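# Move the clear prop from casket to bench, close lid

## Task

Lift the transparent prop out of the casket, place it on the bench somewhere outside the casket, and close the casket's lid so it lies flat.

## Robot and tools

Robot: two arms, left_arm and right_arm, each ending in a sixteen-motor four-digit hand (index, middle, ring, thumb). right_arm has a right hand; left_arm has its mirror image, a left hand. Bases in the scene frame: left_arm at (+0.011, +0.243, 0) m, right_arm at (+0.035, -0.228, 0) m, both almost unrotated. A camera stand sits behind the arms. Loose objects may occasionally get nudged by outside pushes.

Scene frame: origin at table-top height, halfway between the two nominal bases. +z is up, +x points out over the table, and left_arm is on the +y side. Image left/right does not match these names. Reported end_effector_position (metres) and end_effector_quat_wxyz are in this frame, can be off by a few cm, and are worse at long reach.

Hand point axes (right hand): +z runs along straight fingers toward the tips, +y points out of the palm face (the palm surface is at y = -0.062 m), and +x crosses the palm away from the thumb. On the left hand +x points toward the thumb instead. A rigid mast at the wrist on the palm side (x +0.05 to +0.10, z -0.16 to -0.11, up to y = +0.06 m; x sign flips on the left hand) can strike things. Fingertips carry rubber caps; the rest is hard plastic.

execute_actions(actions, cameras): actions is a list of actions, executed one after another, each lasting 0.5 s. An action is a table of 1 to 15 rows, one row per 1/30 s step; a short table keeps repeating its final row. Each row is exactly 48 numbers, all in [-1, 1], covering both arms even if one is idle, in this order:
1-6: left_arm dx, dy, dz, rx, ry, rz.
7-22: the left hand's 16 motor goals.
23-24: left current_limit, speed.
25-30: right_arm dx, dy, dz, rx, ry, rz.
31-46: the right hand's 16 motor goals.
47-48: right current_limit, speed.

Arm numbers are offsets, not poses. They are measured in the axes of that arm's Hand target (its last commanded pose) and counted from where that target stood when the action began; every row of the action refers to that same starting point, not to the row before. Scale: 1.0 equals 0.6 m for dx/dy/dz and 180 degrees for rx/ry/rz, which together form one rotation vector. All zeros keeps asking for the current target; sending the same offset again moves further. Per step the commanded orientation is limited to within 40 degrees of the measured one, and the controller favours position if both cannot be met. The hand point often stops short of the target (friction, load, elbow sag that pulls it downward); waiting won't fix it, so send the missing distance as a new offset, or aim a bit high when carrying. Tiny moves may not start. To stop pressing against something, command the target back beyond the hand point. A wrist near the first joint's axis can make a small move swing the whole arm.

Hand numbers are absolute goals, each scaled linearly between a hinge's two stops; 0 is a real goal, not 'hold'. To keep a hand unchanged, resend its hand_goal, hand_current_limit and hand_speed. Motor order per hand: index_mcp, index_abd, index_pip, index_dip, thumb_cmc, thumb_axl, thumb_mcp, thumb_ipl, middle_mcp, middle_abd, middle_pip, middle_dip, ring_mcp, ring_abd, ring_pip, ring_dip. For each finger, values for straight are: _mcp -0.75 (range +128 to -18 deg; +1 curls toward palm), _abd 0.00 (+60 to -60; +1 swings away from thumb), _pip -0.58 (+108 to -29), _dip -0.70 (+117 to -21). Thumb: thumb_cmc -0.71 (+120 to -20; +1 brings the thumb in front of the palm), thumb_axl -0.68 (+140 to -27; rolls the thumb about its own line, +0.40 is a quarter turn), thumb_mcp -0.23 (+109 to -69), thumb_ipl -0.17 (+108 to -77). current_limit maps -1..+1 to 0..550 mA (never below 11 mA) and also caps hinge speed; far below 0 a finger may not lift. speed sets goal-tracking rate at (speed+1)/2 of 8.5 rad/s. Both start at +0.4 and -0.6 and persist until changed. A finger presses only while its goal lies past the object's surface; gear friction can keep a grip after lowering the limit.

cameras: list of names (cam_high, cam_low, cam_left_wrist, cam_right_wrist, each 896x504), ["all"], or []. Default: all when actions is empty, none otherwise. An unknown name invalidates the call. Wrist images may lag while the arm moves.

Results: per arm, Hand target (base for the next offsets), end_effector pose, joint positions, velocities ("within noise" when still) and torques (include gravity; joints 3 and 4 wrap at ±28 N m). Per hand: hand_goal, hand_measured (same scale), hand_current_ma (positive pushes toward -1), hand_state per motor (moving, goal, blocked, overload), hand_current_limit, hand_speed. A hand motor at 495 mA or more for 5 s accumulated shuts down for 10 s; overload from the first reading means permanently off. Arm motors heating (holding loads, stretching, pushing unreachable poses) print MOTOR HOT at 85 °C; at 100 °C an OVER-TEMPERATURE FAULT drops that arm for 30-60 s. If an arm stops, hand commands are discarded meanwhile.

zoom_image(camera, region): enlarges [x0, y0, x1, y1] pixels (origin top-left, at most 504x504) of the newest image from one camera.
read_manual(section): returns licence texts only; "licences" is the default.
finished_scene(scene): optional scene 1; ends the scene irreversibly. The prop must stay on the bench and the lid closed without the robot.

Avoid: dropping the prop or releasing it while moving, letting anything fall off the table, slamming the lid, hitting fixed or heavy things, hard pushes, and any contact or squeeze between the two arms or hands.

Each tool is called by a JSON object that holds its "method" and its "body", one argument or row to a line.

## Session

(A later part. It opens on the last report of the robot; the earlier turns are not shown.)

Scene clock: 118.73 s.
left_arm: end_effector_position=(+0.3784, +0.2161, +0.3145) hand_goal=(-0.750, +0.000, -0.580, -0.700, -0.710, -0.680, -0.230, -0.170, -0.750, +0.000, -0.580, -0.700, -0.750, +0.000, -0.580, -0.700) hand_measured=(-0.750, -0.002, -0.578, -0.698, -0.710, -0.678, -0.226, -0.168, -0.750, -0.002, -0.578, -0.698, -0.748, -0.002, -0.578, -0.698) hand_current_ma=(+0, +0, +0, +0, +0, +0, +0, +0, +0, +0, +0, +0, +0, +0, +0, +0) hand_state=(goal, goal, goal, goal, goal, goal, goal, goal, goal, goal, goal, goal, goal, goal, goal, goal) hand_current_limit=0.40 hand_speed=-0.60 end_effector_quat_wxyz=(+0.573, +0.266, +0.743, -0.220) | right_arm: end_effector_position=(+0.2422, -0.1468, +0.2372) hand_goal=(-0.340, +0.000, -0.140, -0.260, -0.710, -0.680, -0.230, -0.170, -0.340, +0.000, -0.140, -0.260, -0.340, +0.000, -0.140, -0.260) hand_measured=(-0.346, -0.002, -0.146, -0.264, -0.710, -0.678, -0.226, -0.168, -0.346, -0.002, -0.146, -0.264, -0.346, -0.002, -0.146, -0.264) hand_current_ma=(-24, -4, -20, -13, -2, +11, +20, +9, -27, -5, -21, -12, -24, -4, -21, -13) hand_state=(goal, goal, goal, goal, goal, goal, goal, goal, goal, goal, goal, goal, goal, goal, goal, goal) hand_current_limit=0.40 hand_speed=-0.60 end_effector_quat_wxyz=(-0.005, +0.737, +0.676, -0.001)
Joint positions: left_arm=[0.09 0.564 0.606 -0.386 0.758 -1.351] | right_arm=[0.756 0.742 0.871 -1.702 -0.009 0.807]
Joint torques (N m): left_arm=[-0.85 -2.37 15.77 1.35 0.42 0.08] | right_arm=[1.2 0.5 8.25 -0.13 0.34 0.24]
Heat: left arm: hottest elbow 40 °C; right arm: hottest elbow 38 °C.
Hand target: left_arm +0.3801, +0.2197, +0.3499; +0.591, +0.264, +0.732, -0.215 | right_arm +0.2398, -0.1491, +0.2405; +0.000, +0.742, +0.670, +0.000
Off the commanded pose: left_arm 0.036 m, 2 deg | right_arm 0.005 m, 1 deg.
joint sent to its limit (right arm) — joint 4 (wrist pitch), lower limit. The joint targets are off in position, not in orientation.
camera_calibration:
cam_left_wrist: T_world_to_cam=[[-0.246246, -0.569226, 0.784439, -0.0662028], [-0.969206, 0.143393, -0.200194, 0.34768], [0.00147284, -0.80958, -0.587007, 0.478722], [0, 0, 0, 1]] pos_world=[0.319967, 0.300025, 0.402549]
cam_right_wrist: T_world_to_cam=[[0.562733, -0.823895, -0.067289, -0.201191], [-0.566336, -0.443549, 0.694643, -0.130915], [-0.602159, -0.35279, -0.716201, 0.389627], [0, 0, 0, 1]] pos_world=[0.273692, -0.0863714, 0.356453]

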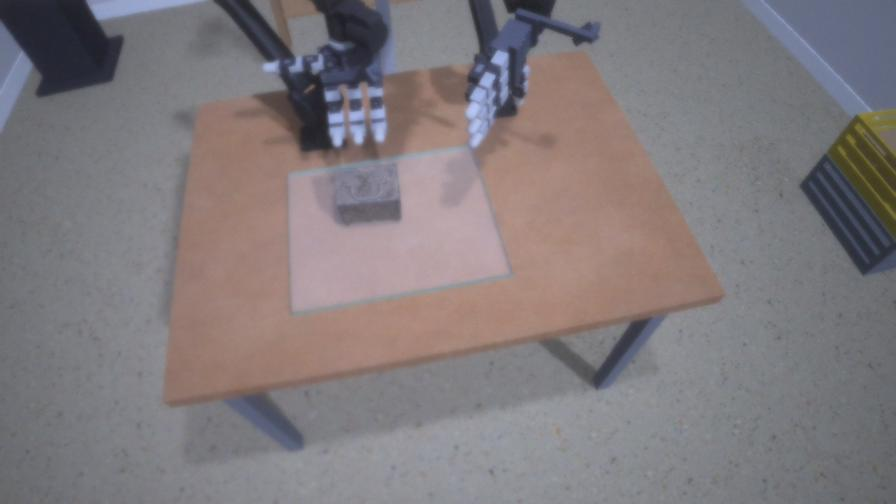

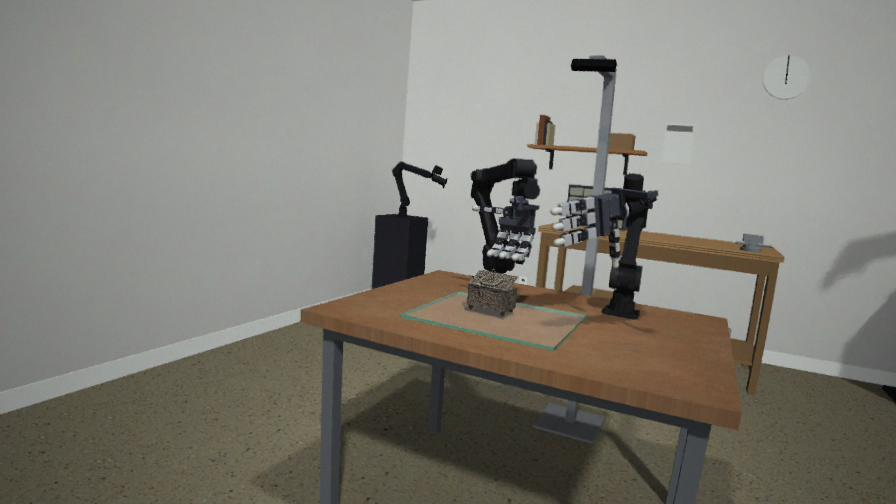

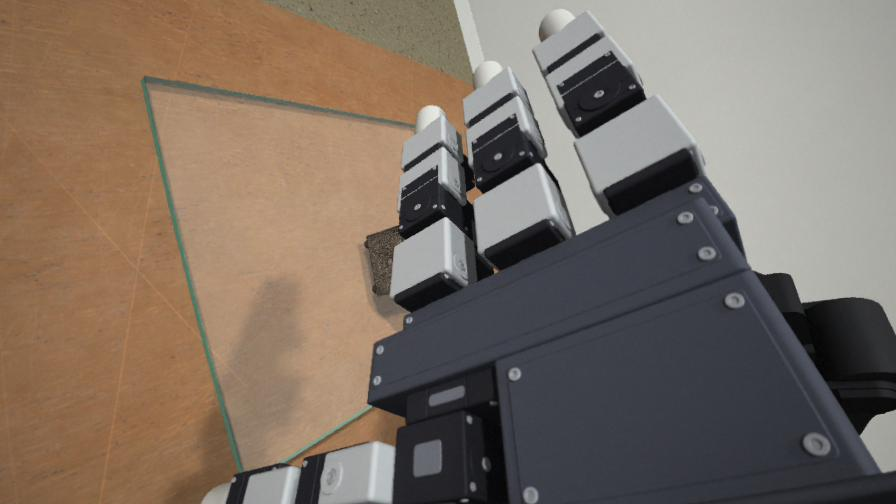

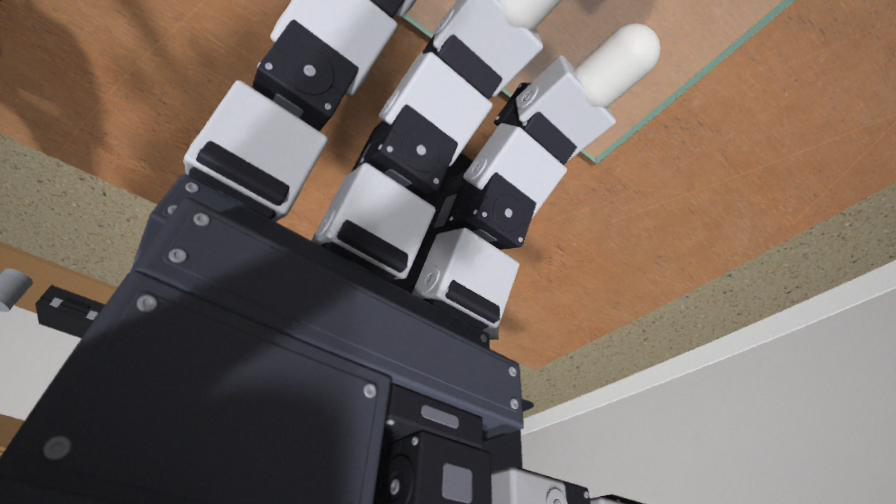

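{"method": "execute_actions", "body": {
  "actions": [
    [[0,0,0,0,0,0,-0.75,0,-0.58,-0.7,-0.71,-0.68,-0.23,-0.17,-0.75,0,-0.58,-0.7,-0.75,0,-0.58,-0.7,0.4,-0.6,0,-0.0067,0.05,0,0,0,-0.34,0,-0.14,-0.26,-0.71,-0.68,-0.23,-0.17,-0.34,0,-0.14,-0.26,-0.34,0,-0.14,-0.26,0.4,-0.6]],
    [[0,0,0,0,0,0,-0.75,0,-0.58,-0.7,-0.71,-0.68,-0.23,-0.17,-0.75,0,-0.58,-0.7,-0.75,0,-0.58,-0.7,0.4,-0.6,0,-0.0067,0.05,0,0,0,-0.34,0,-0.14,-0.26,-0.71,-0.68,-0.23,-0.17,-0.34,0,-0.14,-0.26,-0.34,0,-0.14,-0.26,0.4,-0.6]],
    [[0,0,0,0,0,0,-0.75,0,-0.58,-0.7,-0.71,-0.68,-0.23,-0.17,-0.75,0,-0.58,-0.7,-0.75,0,-0.58,-0.7,0.4,-0.6,0,-0.0067,0.05,0,0,0,-0.34,0,-0.14,-0.26,-0.71,-0.68,-0.23,-0.17,-0.34,0,-0.14,-0.26,-0.34,0,-0.14,-0.26,0.4,-0.6]]
  ],
  "cameras": ["cam_high","cam_low","cam_right_wrist"]
}}

{"method": "zoom_image", "body": {
  "camera": "cam_low",
  "region": [440, 240, 560, 330]
}}

{"method": "zoom_image", "body": {
  "camera": "cam_high",
  "region": [300, 100, 430, 240]
}}

Scene clock: 130.40 s.
left_arm: end_effector_position=(+0.3784, +0.2161, +0.3145) hand_goal=(-0.750, +0.000, -0.580, -0.700, -0.710, -0.680, -0.230, -0.170, -0.750, +0.000, -0.580, -0.700, -0.750, +0.000, -0.580, -0.700) hand_measured=(-0.750, -0.002, -0.578, -0.698, -0.710, -0.678, -0.226, -0.168, -0.750, -0.002, -0.578, -0.698, -0.748, -0.002, -0.578, -0.698) hand_current_ma=(+0, +0, +0, +0, +0, +0, +0, +0, +0, +0, +0, +0, +0, +0, +0, +0) hand_state=(goal, goal, goal, goal, goal, goal, goal, goal, goal, goal, goal, goal, goal, goal, goal, goal) hand_current_limit=0.40 hand_speed=-0.60 end_effector_quat_wxyz=(+0.573, +0.266, +0.743, -0.220) | right_arm: end_effector_position=(+0.2267, -0.1513, +0.1467) hand_goal=(-0.340, +0.000, -0.140, -0.260, -0.710, -0.680, -0.230, -0.170, -0.340, +0.000, -0.140, -0.260, -0.340, +0.000, -0.140, -0.260) hand_measured=(-0.346, -0.002, -0.146, -0.264, -0.710, -0.678, -0.226, -0.168, -0.346, -0.002, -0.146, -0.264, -0.346, -0.002, -0.146, -0.264) hand_current_ma=(-24, -4, -20, -13, -2, +11, +20, +9, -27, -5, -21, -12, -24, -4, -21, -13) hand_state=(goal, goal, goal, goal, goal, goal, goal, goal, goal, goal, goal, goal, goal, goal, goal, goal) hand_current_limit=0.40 hand_speed=-0.60 end_effector_quat_wxyz=(-0.002, +0.742, +0.670, -0.014)
Joint positions: left_arm=[0.09 0.564 0.606 -0.386 0.758 -1.351] | right_arm=[0.81 0.713 0.624 -1.509 -0.005 0.876]
Joint torques (N m): left_arm=[-0.85 -2.32 15.79 1.35 0.42 0.07] | right_arm=[1.26 0.67 8.1 0.46 0.36 0.26]
Heat: left arm: hottest elbow 45 °C; right arm: hottest elbow 35 °C.
Hand target: left_arm +0.3801, +0.2197, +0.3499; +0.591, +0.264, +0.732, -0.215 | right_arm +0.2278, -0.1478, +0.1505; +0.000, +0.742, +0.670, +0.000
Off the commanded pose: left_arm 0.036 m, 2 deg | right_arm 0.005 m, 2 deg.
camera_calibration:
cam_right_wrist: T_world_to_cam=[[0.549428, -0.833483, -0.0585988, -0.201936], [-0.562293, -0.420713, 0.711917, -0.0789248], [-0.618025, -0.358198, -0.699814, 0.314261], [0, 0, 0, 1]] pos_world=[0.260791, -0.0889472, 0.264279]
Images, in order (width x height): cam_high 896x504, cam_low 896x504, cam_right_wrist 896x504.

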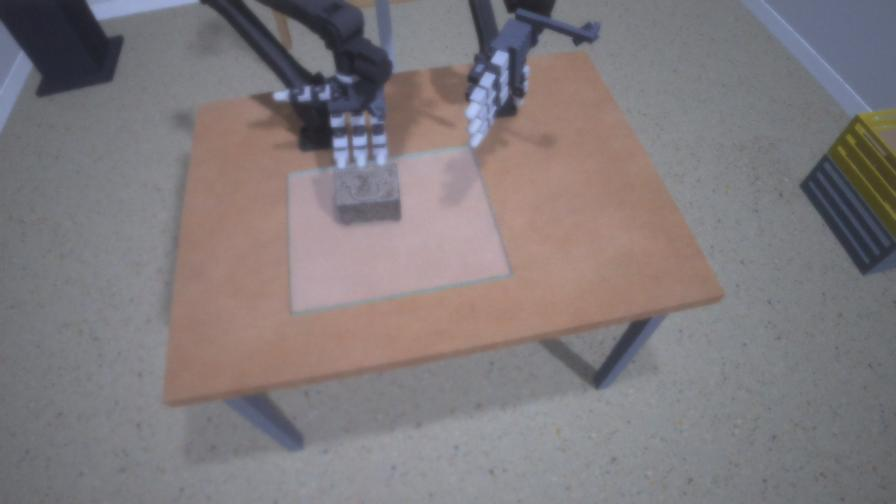

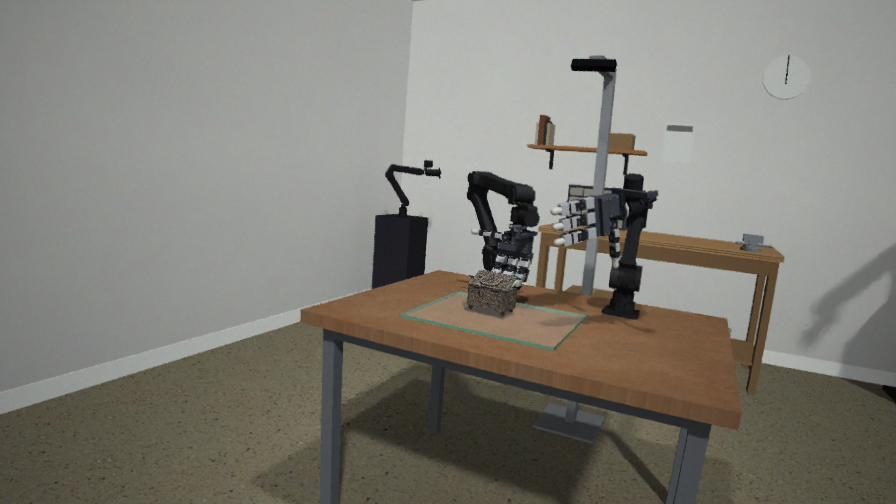

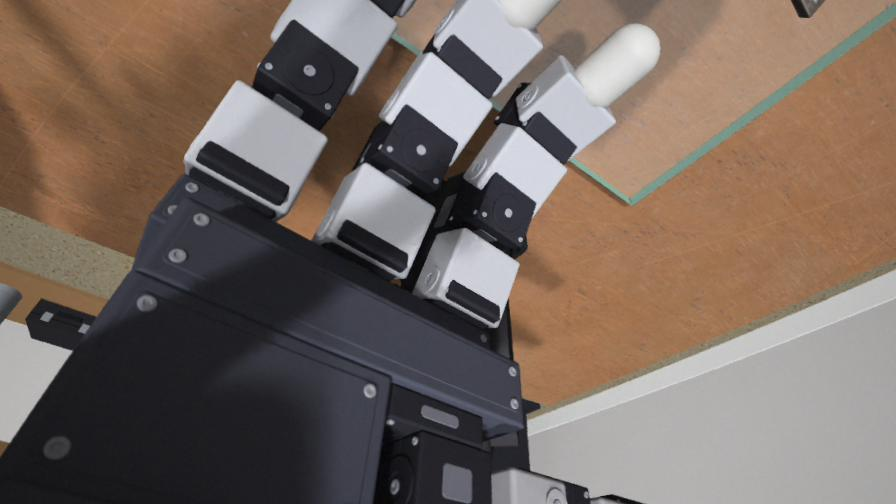

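Scaled by 4.200 from the camera's 896x504 image, which has a finer 1280x720 frame.

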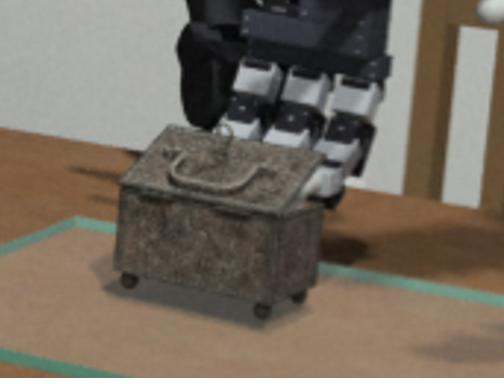

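Scaled by 3.600 from the camera's 896x504 image, which has a finer 1280x720 frame.

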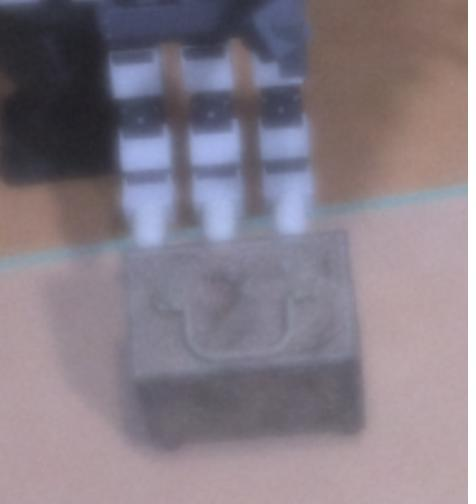

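{"method": "execute_actions", "body": {
  "actions": [
    [[0,0,0,0,0,0,-0.75,0,-0.58,-0.7,-0.71,-0.68,-0.23,-0.17,-0.75,0,-0.58,-0.7,-0.75,0,-0.58,-0.7,0.4,-0.6,0.005,0.025,-0.0067,0,0,0,-0.34,0,-0.14,-0.26,-0.71,-0.68,-0.23,-0.17,-0.34,0,-0.14,-0.26,-0.34,0,-0.14,-0.26,0.4,-0.6]],
    [[0,0,0,0,0,0,-0.75,0,-0.58,-0.7,-0.71,-0.68,-0.23,-0.17,-0.75,0,-0.58,-0.7,-0.75,0,-0.58,-0.7,0.4,-0.6,0,0.025,0,0,0,0,-0.34,0,-0.14,-0.26,-0.71,-0.68,-0.23,-0.17,-0.34,0,-0.14,-0.26,-0.34,0,-0.14,-0.26,0.4,-0.6]]
  ],
  "cameras": ["cam_low"]
}}

{"method": "zoom_image", "body": {
  "camera": "cam_low",
  "region": [440, 240, 560, 330]
}}

Scene clock: 135.23 s.
left_arm: end_effector_position=(+0.3784, +0.2161, +0.3145) hand_goal=(-0.750, +0.000, -0.580, -0.700, -0.710, -0.680, -0.230, -0.170, -0.750, +0.000, -0.580, -0.700, -0.750, +0.000, -0.580, -0.700) hand_measured=(-0.750, -0.002, -0.578, -0.698, -0.710, -0.678, -0.226, -0.168, -0.750, -0.002, -0.578, -0.698, -0.748, -0.002, -0.578, -0.698) hand_current_ma=(+0, +0, +0, +0, +0, +0, +0, +0, +0, +0, +0, +0, +0, +0, +0, +0) hand_state=(goal, goal, goal, goal, goal, goal, goal, goal, goal, goal, goal, goal, goal, goal, goal, goal) hand_current_limit=0.40 hand_speed=-0.60 end_effector_quat_wxyz=(+0.573, +0.266, +0.743, -0.220) | right_arm: end_effector_position=(+0.2447, -0.1578, +0.1380) hand_goal=(-0.340, +0.000, -0.140, -0.260, -0.710, -0.680, -0.230, -0.170, -0.340, +0.000, -0.140, -0.260, -0.340, +0.000, -0.140, -0.260) hand_measured=(-0.346, -0.002, -0.146, -0.264, -0.710, -0.678, -0.226, -0.168, -0.346, -0.002, -0.146, -0.264, -0.346, -0.002, -0.146, -0.264) hand_current_ma=(-24, -4, -20, -13, -1, +11, +20, +9, -27, -5, -21, -12, -24, -4, -21, -13) hand_state=(goal, goal, goal, goal, goal, goal, goal, goal, goal, goal, goal, goal, goal, goal, goal, goal) hand_current_limit=0.40 hand_speed=-0.60 end_effector_quat_wxyz=(-0.001, +0.745, +0.667, -0.024)
Joint positions: left_arm=[0.09 0.564 0.606 -0.386 0.758 -1.351] | right_arm=[0.712 0.77 0.624 -1.472 0.001 0.786]
Joint torques (N m): left_arm=[-0.85 -2.26 15.83 1.37 0.41 0.07] | right_arm=[-0.56 1.61 11.07 0.4 0.16 -0.09]
Heat: left arm: hottest elbow 46 °C; right arm: hottest elbow 34 °C.
Hand target: left_arm +0.3801, +0.2197, +0.3499; +0.591, +0.264, +0.732, -0.215 | right_arm +0.2580, -0.1479, +0.1546; +0.000, +0.742, +0.671, +0.000
Off the commanded pose: left_arm 0.036 m, 2 deg | right_arm 0.023 m, 3 deg.
Images, in order (width x height): cam_low 896x504.

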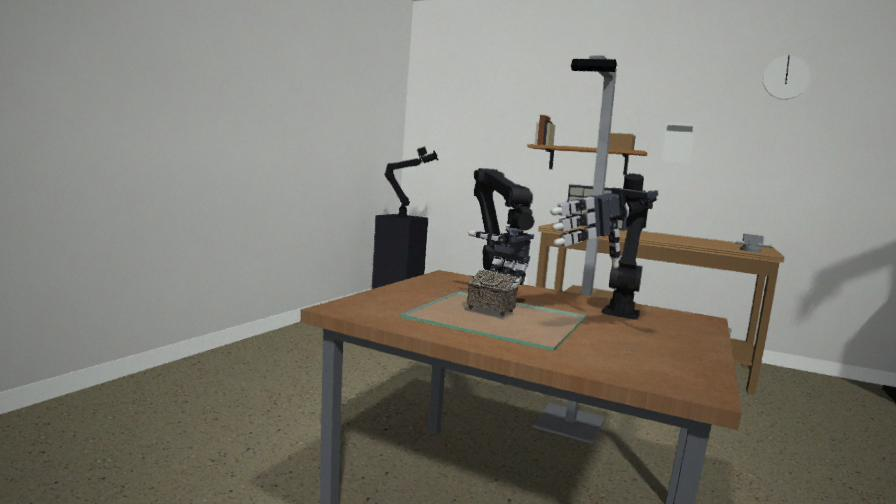

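Scaled by 4.200 from the camera's 896x504 image, which has a finer 1280x720 frame.

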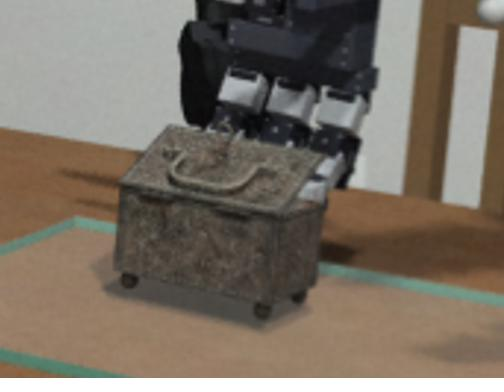

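{"method": "execute_actions", "body": {
  "actions": [
    [[0,0,0,0,0,0,-0.75,0,-0.58,-0.7,-0.71,-0.68,-0.23,-0.17,-0.75,0,-0.58,-0.7,-0.75,0,-0.58,-0.7,0.4,-0.6,0.005,0,-0.015,0,0,0,-0.34,0,-0.14,-0.26,-0.71,-0.68,-0.23,-0.17,-0.34,0,-0.14,-0.26,-0.34,0,-0.14,-0.26,0.4,-0.6]]
  ],
  "cameras": ["cam_low"]
}}

{"method": "zoom_image", "body": {
  "camera": "cam_low",
  "region": [440, 240, 560, 330]
}}

Scene clock: 137.27 s.
left_arm: end_effector_position=(+0.3784, +0.2161, +0.3145) hand_goal=(-0.750, +0.000, -0.580, -0.700, -0.710, -0.680, -0.230, -0.170, -0.750, +0.000, -0.580, -0.700, -0.750, +0.000, -0.580, -0.700) hand_measured=(-0.750, -0.002, -0.578, -0.698, -0.710, -0.678, -0.226, -0.168, -0.750, -0.002, -0.578, -0.698, -0.748, -0.002, -0.578, -0.698) hand_current_ma=(+0, +0, +0, +0, +0, +0, +0, +0, +0, +0, +0, +0, +0, +0, +0, +0) hand_state=(goal, goal, goal, goal, goal, goal, goal, goal, goal, goal, goal, goal, goal, goal, goal, goal) hand_current_limit=0.40 hand_speed=-0.60 end_effector_quat_wxyz=(+0.573, +0.266, +0.743, -0.220) | right_arm: end_effector_position=(+0.2448, -0.1578, +0.1378) hand_goal=(-0.340, +0.000, -0.140, -0.260, -0.710, -0.680, -0.230, -0.170, -0.340, +0.000, -0.140, -0.260, -0.340, +0.000, -0.140, -0.260) hand_measured=(-0.346, -0.002, -0.146, -0.264, -0.710, -0.678, -0.226, -0.168, -0.346, -0.002, -0.146, -0.264, -0.346, -0.002, -0.146, -0.264) hand_current_ma=(-24, -4, -20, -13, -1, +11, +20, +9, -27, -5, -21, -12, -24, -4, -21, -13) hand_state=(goal, goal, goal, goal, goal, goal, goal, goal, goal, goal, goal, goal, goal, goal, goal, goal) hand_current_limit=0.40 hand_speed=-0.60 end_effector_quat_wxyz=(-0.001, +0.745, +0.667, -0.024)
Joint positions: left_arm=[0.09 0.564 0.606 -0.386 0.758 -1.351] | right_arm=[0.712 0.771 0.624 -1.472 0.001 0.785]
Joint torques (N m): left_arm=[-0.85 -2.32 15.8 1.37 0.43 0.07] | right_arm=[0.26 1.61 12.88 -0.28 0.12 0.06]
Heat: left arm: hottest elbow 47 °C; right arm: hottest elbow 34 °C.
Hand target: left_arm +0.3801, +0.2197, +0.3499; +0.591, +0.264, +0.732, -0.215 | right_arm +0.2583, -0.1449, +0.1636; +0.000, +0.742, +0.671, +0.000
Off the commanded pose: left_arm 0.036 m, 2 deg | right_arm 0.032 m, 3 deg.
Images, in order (width x height): cam_low 896x504.

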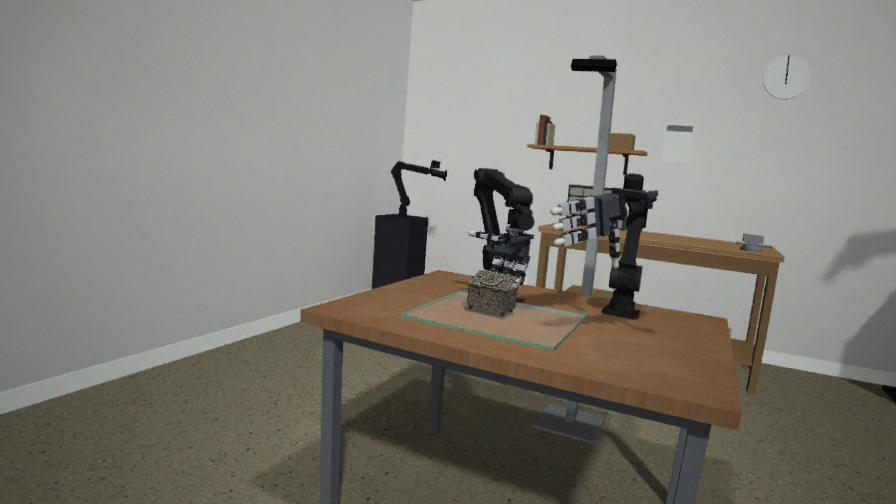

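Scaled by 4.200 from the camera's 896x504 image, which has a finer 1280x720 frame.

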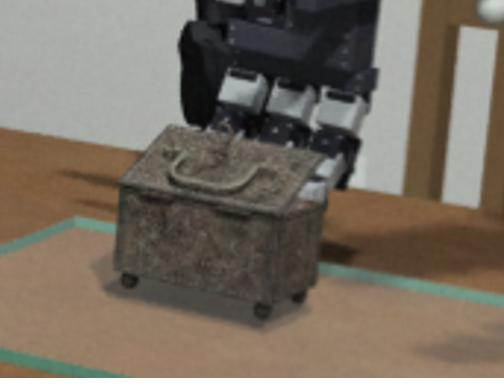

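{"method": "execute_actions", "body": {
  "actions": [
    [[0,0,0,0,0,0,-0.75,0,-0.58,-0.7,-0.71,-0.68,-0.23,-0.17,-0.75,0,-0.58,-0.7,-0.75,0,-0.58,-0.7,0.4,-0.6,0.005,0,-0.02,0,0,0,-0.34,0,-0.14,-0.26,-0.71,-0.68,-0.23,-0.17,-0.34,0,-0.14,-0.26,-0.34,0,-0.14,-0.26,0.4,-0.6]]
  ]
}}

Scene clock: 139.17 s.
left_arm: end_effector_position=(+0.3784, +0.2161, +0.3145) hand_goal=(-0.750, +0.000, -0.580, -0.700, -0.710, -0.680, -0.230, -0.170, -0.750, +0.000, -0.580, -0.700, -0.750, +0.000, -0.580, -0.700) hand_measured=(-0.750, -0.002, -0.578, -0.698, -0.710, -0.678, -0.226, -0.168, -0.750, -0.002, -0.578, -0.698, -0.748, -0.002, -0.578, -0.698) hand_current_ma=(+0, +0, +0, +0, +0, +0, +0, +0, +0, +0, +0, +0, +0, +0, +0, +0) hand_state=(goal, goal, goal, goal, goal, goal, goal, goal, goal, goal, goal, goal, goal, goal, goal, goal) hand_current_limit=0.40 hand_speed=-0.60 end_effector_quat_wxyz=(+0.573, +0.266, +0.743, -0.220) | right_arm: end_effector_position=(+0.2461, -0.1567, +0.1474) hand_goal=(-0.340, +0.000, -0.140, -0.260, -0.710, -0.680, -0.230, -0.170, -0.340, +0.000, -0.140, -0.260, -0.340, +0.000, -0.140, -0.260) hand_measured=(-0.346, -0.002, -0.146, -0.264, -0.710, -0.678, -0.226, -0.168, -0.346, -0.002, -0.146, -0.264, -0.346, -0.002, -0.146, -0.264) hand_current_ma=(-24, -4, -20, -13, -1, +11, +20, +9, -27, -5, -21, -12, -24, -4, -21, -13) hand_state=(goal, goal, goal, goal, goal, goal, goal, goal, goal, goal, goal, goal, goal, goal, goal, goal) hand_current_limit=0.40 hand_speed=-0.60 end_effector_quat_wxyz=(-0.001, +0.745, +0.667, -0.026)
Joint positions: left_arm=[0.09 0.564 0.606 -0.386 0.758 -1.351] | right_arm=[0.712 0.776 0.651 -1.499 0.001 0.785]
Joint torques (N m): left_arm=[-0.85 -2.37 15.83 1.36 0.42 0.07] | right_arm=[1.2 1.55 13.35 -0.34 0.11 0.17]
Heat: left arm: hottest elbow 47 °C; right arm: hottest elbow 34 °C.
Hand target: left_arm +0.3801, +0.2197, +0.3499; +0.591, +0.264, +0.732, -0.215 | right_arm +0.2586, -0.1419, +0.1756; +0.000, +0.742, +0.671, +0.000
Off the commanded pose: left_arm 0.036 m, 2 deg | right_arm 0.034 m, 3 deg.

{"method": "execute_actions", "body": {
  "actions": [
    [[0,0,0,0,0,0,-0.75,0,-0.58,-0.7,-0.71,-0.68,-0.23,-0.17,-0.75,0,-0.58,-0.7,-0.75,0,-0.58,-0.7,0.4,-0.6,0.01,0.04,-0.01,0,0,0,-0.34,0,-0.14,-0.26,-0.71,-0.68,-0.23,-0.17,-0.34,0,-0.14,-0.26,-0.34,0,-0.14,-0.26,0.4,-0.6]]
  ],
  "cameras": ["cam_low"]
}}

{"method": "zoom_image", "body": {
  "camera": "cam_low",
  "region": [440, 240, 560, 330]
}}

Scene clock: 141.87 s.
left_arm: end_effector_position=(+0.3784, +0.2161, +0.3145) hand_goal=(-0.750, +0.000, -0.580, -0.700, -0.710, -0.680, -0.230, -0.170, -0.750, +0.000, -0.580, -0.700, -0.750, +0.000, -0.580, -0.700) hand_measured=(-0.750, -0.002, -0.578, -0.698, -0.710, -0.678, -0.226, -0.168, -0.750, -0.002, -0.578, -0.698, -0.748, -0.002, -0.578, -0.698) hand_current_ma=(+0, +0, +0, +0, +0, +0, +0, +0, +0, +0, +0, +0, +0, +0, +0, +0) hand_state=(goal, goal, goal, goal, goal, goal, goal, goal, goal, goal, goal, goal, goal, goal, goal, goal) hand_current_limit=0.40 hand_speed=-0.60 end_effector_quat_wxyz=(+0.573, +0.266, +0.743, -0.220) | right_arm: end_effector_position=(+0.2585, -0.1507, +0.1516) hand_goal=(-0.340, +0.000, -0.140, -0.260, -0.710, -0.680, -0.230, -0.170, -0.340, +0.000, -0.140, -0.260, -0.340, +0.000, -0.140, -0.260) hand_measured=(-0.346, -0.002, -0.146, -0.264, -0.710, -0.678, -0.226, -0.168, -0.346, -0.002, -0.138, -0.258, -0.354, -0.012, -0.134, -0.250) hand_current_ma=(-24, -4, -20, -13, +0, +11, +20, +9, -27, -9, +6, +10, -67, -46, +26, +42) hand_state=(goal, goal, goal, goal, goal, goal, goal, goal, goal, goal, goal, goal, goal, goal, goal, goal) hand_current_limit=0.40 hand_speed=-0.60 end_effector_quat_wxyz=(-0.004, +0.739, +0.672, -0.038)
Joint positions: left_arm=[0.09 0.564 0.606 -0.386 0.758 -1.351] | right_arm=[0.689 0.836 0.691 -1.502 -0.001 0.747]
Joint torques (N m): left_arm=[-0.79 -2.26 15.82 1.37 0.42 0.08] | right_arm=[-1.03 1.38 13.74 0.34 0.27 -0.05]
Heat: left arm: hottest elbow 48 °C; right arm: hottest elbow 35 °C.
Hand target: left_arm +0.3801, +0.2197, +0.3499; +0.591, +0.264, +0.732, -0.215 | right_arm +0.2830, -0.1384, +0.1816; +0.000, +0.742, +0.671, +0.000
Off the commanded pose: left_arm 0.036 m, 2 deg | right_arm 0.041 m, 4 deg.
Images, in order (width x height): cam_low 896x504.

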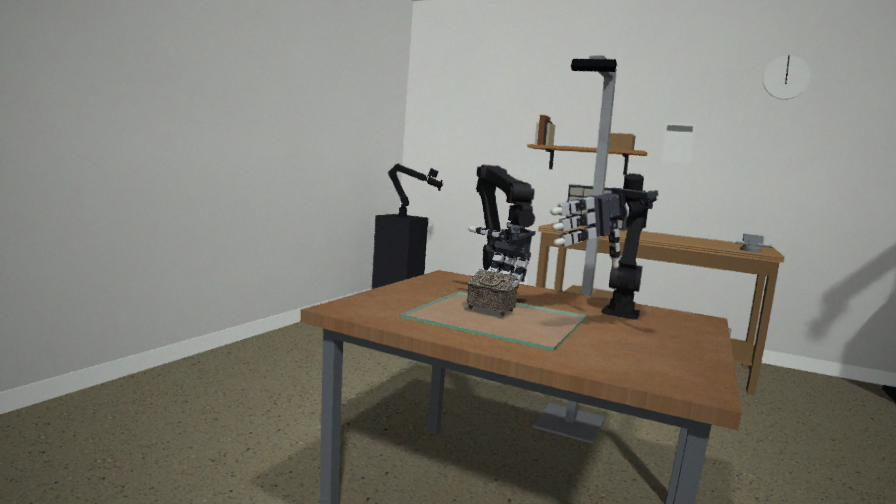

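Scaled by 4.200 from the camera's 896x504 image, which has a finer 1280x720 frame.

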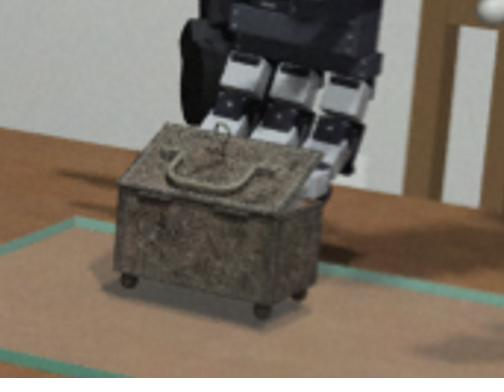

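{"method": "execute_actions", "body": {
  "actions": [
    [[0,0,0,0,0,0,-0.75,0,-0.58,-0.7,-0.71,-0.68,-0.23,-0.17,-0.75,0,-0.58,-0.7,-0.75,0,-0.58,-0.7,0.4,-0.6,0,-0.02,0.03,0,0,0,-0.34,0,-0.14,-0.26,-0.71,-0.68,-0.23,-0.17,-0.34,0,-0.14,-0.26,-0.34,0,-0.14,-0.26,0.4,-0.6]]
  ],
  "cameras": ["cam_low"]
}}

{"method": "zoom_image", "body": {
  "camera": "cam_low",
  "region": [440, 240, 560, 330]
}}

Scene clock: 144.97 s.
left_arm: end_effector_position=(+0.3784, +0.2161, +0.3145) hand_goal=(-0.750, +0.000, -0.580, -0.700, -0.710, -0.680, -0.230, -0.170, -0.750, +0.000, -0.580, -0.700, -0.750, +0.000, -0.580, -0.700) hand_measured=(-0.750, -0.002, -0.578, -0.698, -0.710, -0.678, -0.226, -0.168, -0.750, -0.002, -0.578, -0.698, -0.748, -0.002, -0.578, -0.698) hand_current_ma=(+0, +0, +0, +0, +0, +0, +0, +0, +0, +0, +0, +0, +0, +0, +0, +0) hand_state=(goal, goal, goal, goal, goal, goal, goal, goal, goal, goal, goal, goal, goal, goal, goal, goal) hand_current_limit=0.40 hand_speed=-0.60 end_effector_quat_wxyz=(+0.573, +0.266, +0.743, -0.220) | right_arm: end_effector_position=(+0.2581, -0.1465, +0.1517) hand_goal=(-0.340, +0.000, -0.140, -0.260, -0.710, -0.680, -0.230, -0.170, -0.340, +0.000, -0.140, -0.260, -0.340, +0.000, -0.140, -0.260) hand_measured=(-0.346, -0.002, -0.146, -0.264, -0.710, -0.678, -0.226, -0.168, -0.346, -0.004, -0.138, -0.258, -0.364, -0.014, -0.142, -0.250) hand_current_ma=(-24, -4, -20, -13, +0, +11, +20, +9, -28, -13, +6, +10, -110, -53, -7, +39) hand_state=(goal, goal, goal, goal, goal, goal, goal, goal, goal, goal, goal, goal, blocked, goal, goal, goal) hand_current_limit=0.40 hand_speed=-0.60 end_effector_quat_wxyz=(-0.004, +0.738, +0.674, -0.034)
Joint positions: left_arm=[0.09 0.564 0.606 -0.386 0.758 -1.351] | right_arm=[0.706 0.836 0.691 -1.495 -0.003 0.76]
Joint torques (N m): left_arm=[-0.73 -2.32 15.79 1.36 0.43 0.07] | right_arm=[0.97 -0.03 9.57 1.33 0.26 0.21]
Heat: left arm: hottest elbow 49 °C; right arm: hottest elbow 35 °C.
Hand target: left_arm +0.3801, +0.2197, +0.3499; +0.591, +0.264, +0.732, -0.215 | right_arm +0.2711, -0.1372, +0.1636; +0.000, +0.742, +0.671, +0.000
Off the commanded pose: left_arm 0.036 m, 2 deg | right_arm 0.020 m, 4 deg.
Images, in order (width x height): cam_low 896x504.

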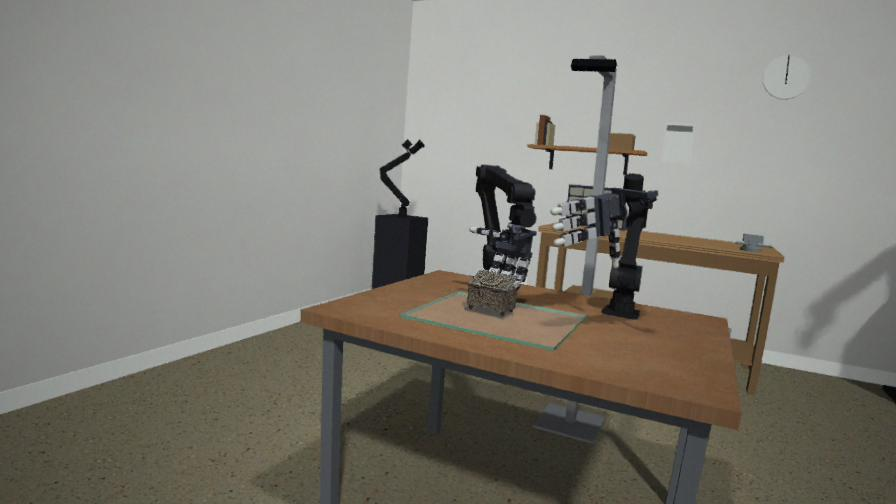

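Scaled by 4.200 from the camera's 896x504 image, which has a finer 1280x720 frame.

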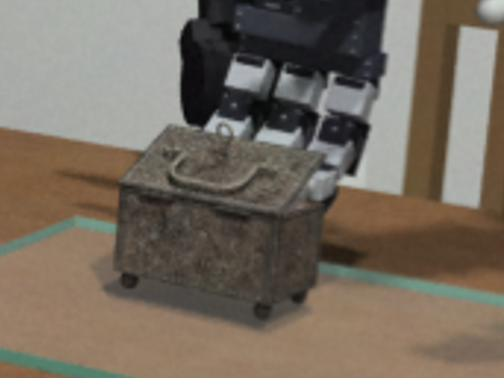

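{"method": "execute_actions", "body": {
  "actions": [
    [[0,0,0,0.0543,0,0.0116,-0.75,0,-0.58,-0.7,-0.71,-0.68,-0.23,-0.17,-0.75,0,-0.58,-0.7,-0.75,0,-0.58,-0.7,0.4,-0.6,0,0,0,0,0,0,-0.34,0,-0.14,-0.26,-0.71,-0.68,-0.23,-0.17,-0.34,0,-0.14,-0.26,-0.34,0,-0.14,-0.26,0.4,-0.6]],
    [[0,0,0,0.0543,0,0.0116,-0.75,0,-0.58,-0.7,-0.71,-0.68,-0.23,-0.17,-0.75,0,-0.58,-0.7,-0.75,0,-0.58,-0.7,0.4,-0.6,0,0,0,0,0,0,-0.34,0,-0.14,-0.26,-0.71,-0.68,-0.23,-0.17,-0.34,0,-0.14,-0.26,-0.34,0,-0.14,-0.26,0.4,-0.6]],
    [[-0.047,-0.031,-0.022,0.0543,0,0.0116,-0.75,0,-0.58,-0.7,-0.71,-0.68,-0.23,-0.17,-0.75,0,-0.58,-0.7,-0.75,0,-0.58,-0.7,0.4,-0.6,0,0,0,0,0,0,-0.34,0,-0.14,-0.26,-0.71,-0.68,-0.23,-0.17,-0.34,0,-0.14,-0.26,-0.34,0,-0.14,-0.26,0.4,-0.6]],
    [[-0.047,-0.031,-0.022,0,0,0,-0.75,0,-0.58,-0.7,-0.71,-0.68,-0.23,-0.17,-0.75,0,-0.58,-0.7,-0.75,0,-0.58,-0.7,0.4,-0.6,0,0,0,0,0,0,-0.34,0,-0.14,-0.26,-0.71,-0.68,-0.23,-0.17,-0.34,0,-0.14,-0.26,-0.34,0,-0.14,-0.26,0.4,-0.6]]
  ],
  "cameras": ["cam_left_wrist","cam_high"]
}}

Scene clock: 154.63 s.
left_arm: end_effector_position=(+0.3383, +0.2073, +0.3824) hand_goal=(-0.750, +0.000, -0.580, -0.700, -0.710, -0.680, -0.230, -0.170, -0.750, +0.000, -0.580, -0.700, -0.750, +0.000, -0.580, -0.700) hand_measured=(-0.748, -0.002, -0.578, -0.698, -0.710, -0.678, -0.228, -0.168, -0.748, -0.002, -0.578, -0.698, -0.748, -0.002, -0.578, -0.698) hand_current_ma=(+0, +0, +0, +0, +0, +0, +0, +0, +0, +0, +0, +0, +0, +0, +0, +0) hand_state=(goal, goal, goal, goal, goal, goal, goal, goal, goal, goal, goal, goal, goal, goal, goal, goal) hand_current_limit=0.40 hand_speed=-0.60 end_effector_quat_wxyz=(+0.528, +0.392, +0.664, -0.355) | right_arm: end_effector_position=(+0.2580, -0.1466, +0.1517) hand_goal=(-0.340, +0.000, -0.140, -0.260, -0.710, -0.680, -0.230, -0.170, -0.340, +0.000, -0.140, -0.260, -0.340, +0.000, -0.140, -0.260) hand_measured=(-0.346, -0.002, -0.146, -0.264, -0.710, -0.678, -0.226, -0.168, -0.346, -0.004, -0.138, -0.258, -0.364, -0.014, -0.142, -0.250) hand_current_ma=(-24, -4, -20, -13, +0, +11, +20, +9, -28, -13, +6, +10, -110, -53, -7, +39) hand_state=(goal, goal, goal, goal, goal, goal, goal, goal, goal, goal, goal, goal, blocked, goal, goal, goal) hand_current_limit=0.40 hand_speed=-0.60 end_effector_quat_wxyz=(-0.004, +0.738, +0.674, -0.034)
Joint positions: left_arm=[0.417 0.793 0.969 -1.537 1.375 -0.272] | right_arm=[0.706 0.836 0.691 -1.495 -0.003 0.761]
Joint torques (N m): left_arm=[-0.79 -2.9 14.08 0.01 1.01 0.38] | right_arm=[1.08 -0.03 9.55 1.35 0.27 0.21]
Heat: left arm: hottest elbow 51 °C; right arm: hottest elbow 34 °C.
Hand target: left_arm +0.3408, +0.2165, +0.4108; +0.515, +0.444, +0.638, -0.361 | right_arm +0.2711, -0.1372, +0.1636; +0.000, +0.742, +0.670, +0.000
Off the commanded pose: left_arm 0.030 m, 7 deg | right_arm 0.020 m, 4 deg.
camera_calibration:
cam_left_wrist: T_world_to_cam=[[-0.446217, -0.372754, 0.8136, -0.118618], [-0.834814, 0.500945, -0.228342, 0.214762], [-0.322453, -0.781095, -0.53471, 0.595243], [0, 0, 0, 1]] pos_world=[0.318295, 0.313142, 0.463829]
Images, in order (width x height): cam_high 896x504, cam_left_wrist 896x504.

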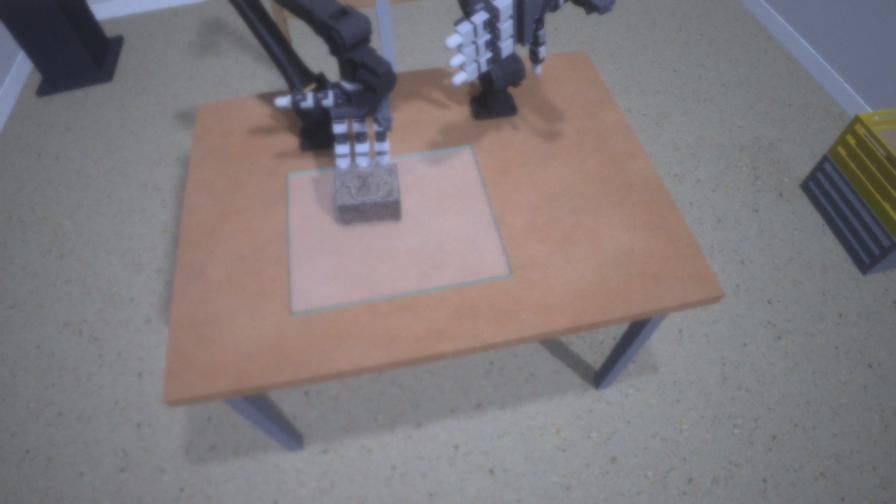

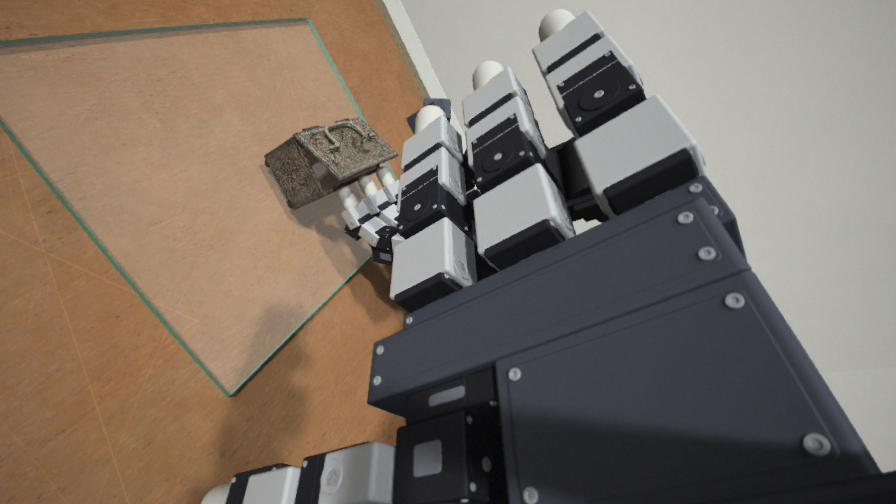

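{"method": "zoom_image", "body": {
  "camera": "cam_left_wrist",
  "region": [250, 100, 410, 270]
}}

Scaled by 2.965 from the camera's 896x504 image, which has a finer 1280x720 frame.

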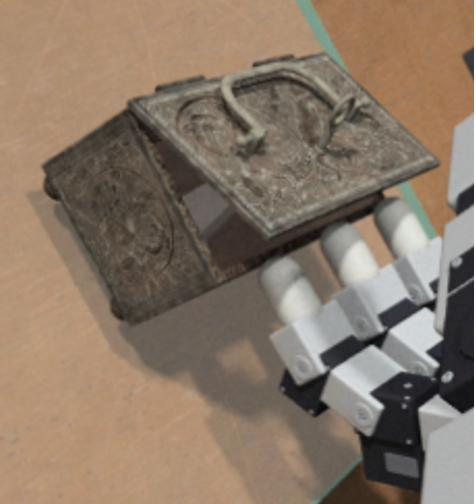

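{"method": "execute_actions", "body": {
  "actions": [
    [[0,0,0,0,0,0,-0.75,0,-0.58,-0.7,-0.71,-0.68,-0.23,-0.17,-0.75,0,-0.58,-0.7,-0.75,0,-0.58,-0.7,0.4,-0.6,-0.005,-0.043,0.033,0,0,0,-0.34,0,-0.14,-0.26,-0.71,-0.68,-0.23,-0.17,-0.34,0,-0.14,-0.26,-0.34,0,-0.14,-0.26,0.4,-0.6]]
  ],
  "cameras": ["cam_left_wrist"]
}}

{"method": "zoom_image", "body": {
  "camera": "cam_left_wrist",
  "region": [250, 100, 410, 270]
}}

Scene clock: 159.93 s.
left_arm: end_effector_position=(+0.3378, +0.2076, +0.3834) hand_goal=(-0.750, +0.000, -0.580, -0.700, -0.710, -0.680, -0.230, -0.170, -0.750, +0.000, -0.580, -0.700, -0.750, +0.000, -0.580, -0.700) hand_measured=(-0.748, -0.002, -0.578, -0.698, -0.710, -0.678, -0.228, -0.168, -0.748, -0.002, -0.578, -0.698, -0.748, -0.002, -0.578, -0.698) hand_current_ma=(+0, +0, +0, +0, +0, +0, +0, +0, +0, +0, +0, +0, +0, +0, +0, +0) hand_state=(goal, goal, goal, goal, goal, goal, goal, goal, goal, goal, goal, goal, goal, goal, goal, goal) hand_current_limit=0.40 hand_speed=-0.60 end_effector_quat_wxyz=(+0.519, +0.405, +0.664, -0.354) | right_arm: end_effector_position=(+0.2441, -0.1385, +0.1404) hand_goal=(-0.340, +0.000, -0.140, -0.260, -0.710, -0.680, -0.230, -0.170, -0.340, +0.000, -0.140, -0.260, -0.340, +0.000, -0.140, -0.260) hand_measured=(-0.346, -0.002, -0.146, -0.264, -0.710, -0.678, -0.226, -0.168, -0.344, -0.004, -0.140, -0.258, -0.352, -0.002, -0.140, -0.258) hand_current_ma=(-24, -4, -20, -13, +0, +11, +20, +9, -13, -11, +2, +8, -53, -10, +0, +9) hand_state=(goal, goal, goal, goal, goal, goal, goal, goal, goal, goal, goal, goal, goal, goal, goal, goal) hand_current_limit=0.40 hand_speed=-0.60 end_effector_quat_wxyz=(-0.003, +0.739, +0.673, -0.014)
Joint positions: left_arm=[0.423 0.834 1.001 -1.676 1.359 -0.115] | right_arm=[0.79 0.79 0.638 -1.446 -0.006 0.847]
Joint torques (N m): left_arm=[-0.85 -3.37 13.96 -0.17 1.02 0.38] | right_arm=[1.2 -0.38 7.83 0.46 0.36 0.22]
Heat: left arm: hottest elbow 51 °C; right arm: hottest elbow 33 °C.
Hand target: left_arm +0.3408, +0.2166, +0.4107; +0.515, +0.444, +0.638, -0.360 | right_arm +0.2451, -0.1375, +0.1437; +0.000, +0.742, +0.671, +0.000
Off the commanded pose: left_arm 0.029 m, 5 deg | right_arm 0.004 m, 2 deg.
joint sent to its limit (left arm) — joint 4 (wrist pitch), lower limit. The joint targets are off in position and orientation.
camera_calibration:
cam_left_wrist: T_world_to_cam=[[-0.452558, -0.379079, 0.807149, -0.113622], [-0.82358, 0.524738, -0.215327, 0.200761], [-0.341916, -0.7622, -0.549677, 0.604166], [0, 0, 0, 1]] pos_world=[0.320496, 0.312076, 0.467035]
Images, in order (width x height): cam_left_wrist 896x504.

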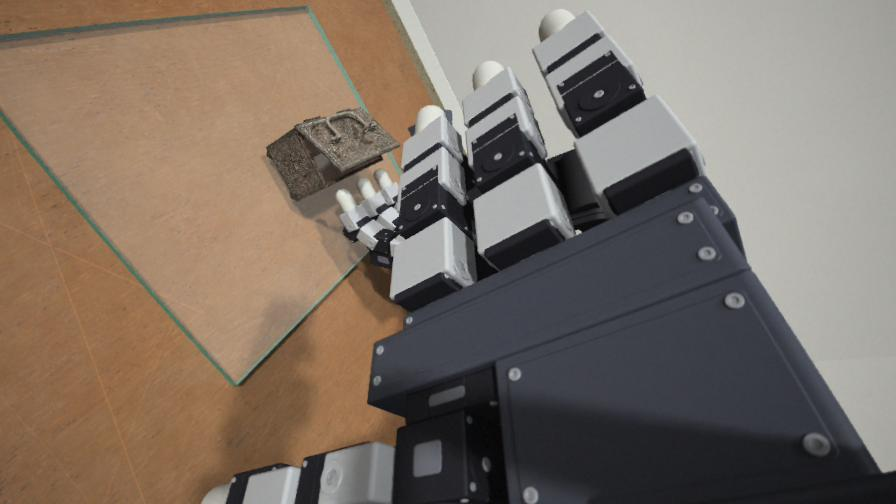

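Scaled by 2.965 from the camera's 896x504 image, which has a finer 1280x720 frame.

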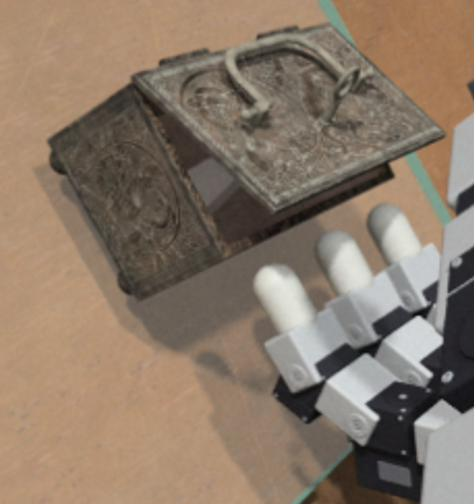

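{"method": "execute_actions", "body": {
  "actions": [
    [[0,0,0,0,0,0,-0.75,0,-0.58,-0.7,-0.71,-0.68,-0.23,-0.17,-0.75,0,-0.58,-0.7,-0.75,0,-0.58,-0.7,0.4,-0.6,0,0.042,-0.01,0,0,0,-0.34,0,-0.14,-0.26,-0.71,-0.68,-0.23,-0.17,-0.34,0,-0.14,-0.26,-0.34,0,-0.14,-0.26,0.4,-0.6]],
    [[0,0,0,0,0,0,-0.75,0,-0.58,-0.7,-0.71,-0.68,-0.23,-0.17,-0.75,0,-0.58,-0.7,-0.75,0,-0.58,-0.7,0.4,-0.6,0,0.042,-0.01,0,0,0,-0.34,0,-0.14,-0.26,-0.71,-0.68,-0.23,-0.17,-0.34,0,-0.14,-0.26,-0.34,0,-0.14,-0.26,0.4,-0.6]]
  ],
  "cameras": ["cam_left_wrist"]
}}

{"method": "zoom_image", "body": {
  "camera": "cam_left_wrist",
  "region": [250, 100, 410, 270]
}}

Scene clock: 163.20 s.
left_arm: end_effector_position=(+0.3378, +0.2075, +0.3836) hand_goal=(-0.750, +0.000, -0.580, -0.700, -0.710, -0.680, -0.230, -0.170, -0.750, +0.000, -0.580, -0.700, -0.750, +0.000, -0.580, -0.700) hand_measured=(-0.748, -0.002, -0.578, -0.698, -0.710, -0.678, -0.228, -0.168, -0.748, -0.002, -0.578, -0.698, -0.748, -0.002, -0.578, -0.698) hand_current_ma=(+0, +0, +0, +0, +0, +0, +0, +0, +0, +0, +0, +0, +0, +0, +0, +0) hand_state=(goal, goal, goal, goal, goal, goal, goal, goal, goal, goal, goal, goal, goal, goal, goal, goal) hand_current_limit=0.40 hand_speed=-0.60 end_effector_quat_wxyz=(+0.519, +0.405, +0.664, -0.354) | right_arm: end_effector_position=(+0.2627, -0.1565, +0.1240) hand_goal=(-0.340, +0.000, -0.140, -0.260, -0.710, -0.680, -0.230, -0.170, -0.340, +0.000, -0.140, -0.260, -0.340, +0.000, -0.140, -0.260) hand_measured=(-0.348, -0.002, -0.140, -0.258, -0.710, -0.678, -0.226, -0.168, -0.352, +0.002, -0.138, -0.254, -0.356, +0.004, -0.138, -0.252) hand_current_ma=(-32, -4, +1, +10, +1, +11, +20, +9, -51, +7, +7, +23, -70, +11, +9, +30) hand_state=(goal, goal, goal, goal, goal, goal, goal, goal, goal, goal, goal, goal, goal, goal, goal, goal) hand_current_limit=0.40 hand_speed=-0.60 end_effector_quat_wxyz=(-0.009, +0.738, +0.673, -0.048)
Joint positions: left_arm=[0.423 0.834 1.001 -1.676 1.359 -0.113] | right_arm=[0.643 0.871 0.638 -1.435 -0.006 0.697]
Joint torques (N m): left_arm=[-0.73 -3.31 13.98 -0.23 1.02 0.38] | right_arm=[-1.26 0.79 13.9 0.81 0.48 -0.03]
Heat: left arm: hottest elbow 50 °C; right arm: hottest elbow 34 °C.
Hand target: left_arm +0.3408, +0.2166, +0.4107; +0.515, +0.444, +0.638, -0.360 | right_arm +0.2953, -0.1426, +0.1558; +0.000, +0.742, +0.671, +0.000
Off the commanded pose: left_arm 0.029 m, 5 deg | right_arm 0.048 m, 6 deg.
joint sent to its limit (left arm) — joint 4 (wrist pitch), lower limit. The joint targets are off in position and orientation.
camera_calibration:
cam_left_wrist: T_world_to_cam=[[-0.453775, -0.379393, 0.806319, -0.112944], [-0.823121, 0.52512, -0.216149, 0.200976], [-0.341409, -0.761781, -0.550572, 0.604326], [0, 0, 0, 1]] pos_world=[0.320499, 0.311977, 0.467235]
Images, in order (width x height): cam_left_wrist 896x504.

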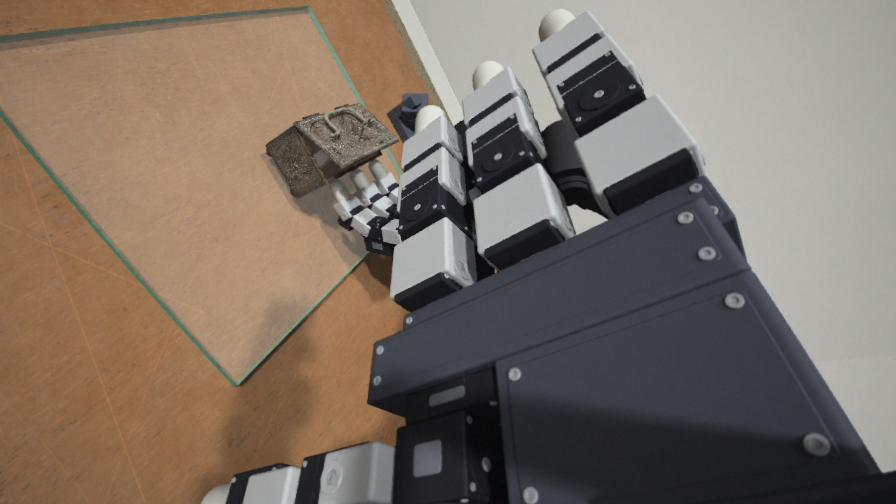

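Scaled by 2.965 from the camera's 896x504 image, which has a finer 1280x720 frame.

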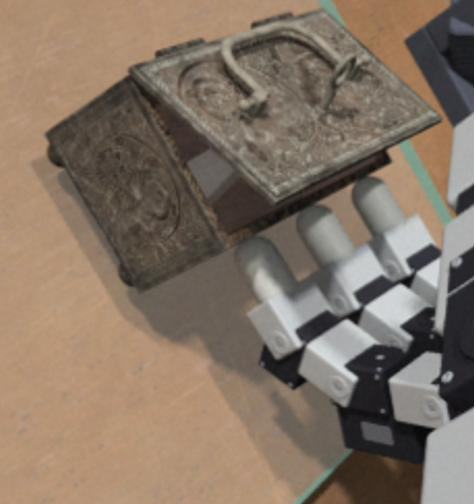

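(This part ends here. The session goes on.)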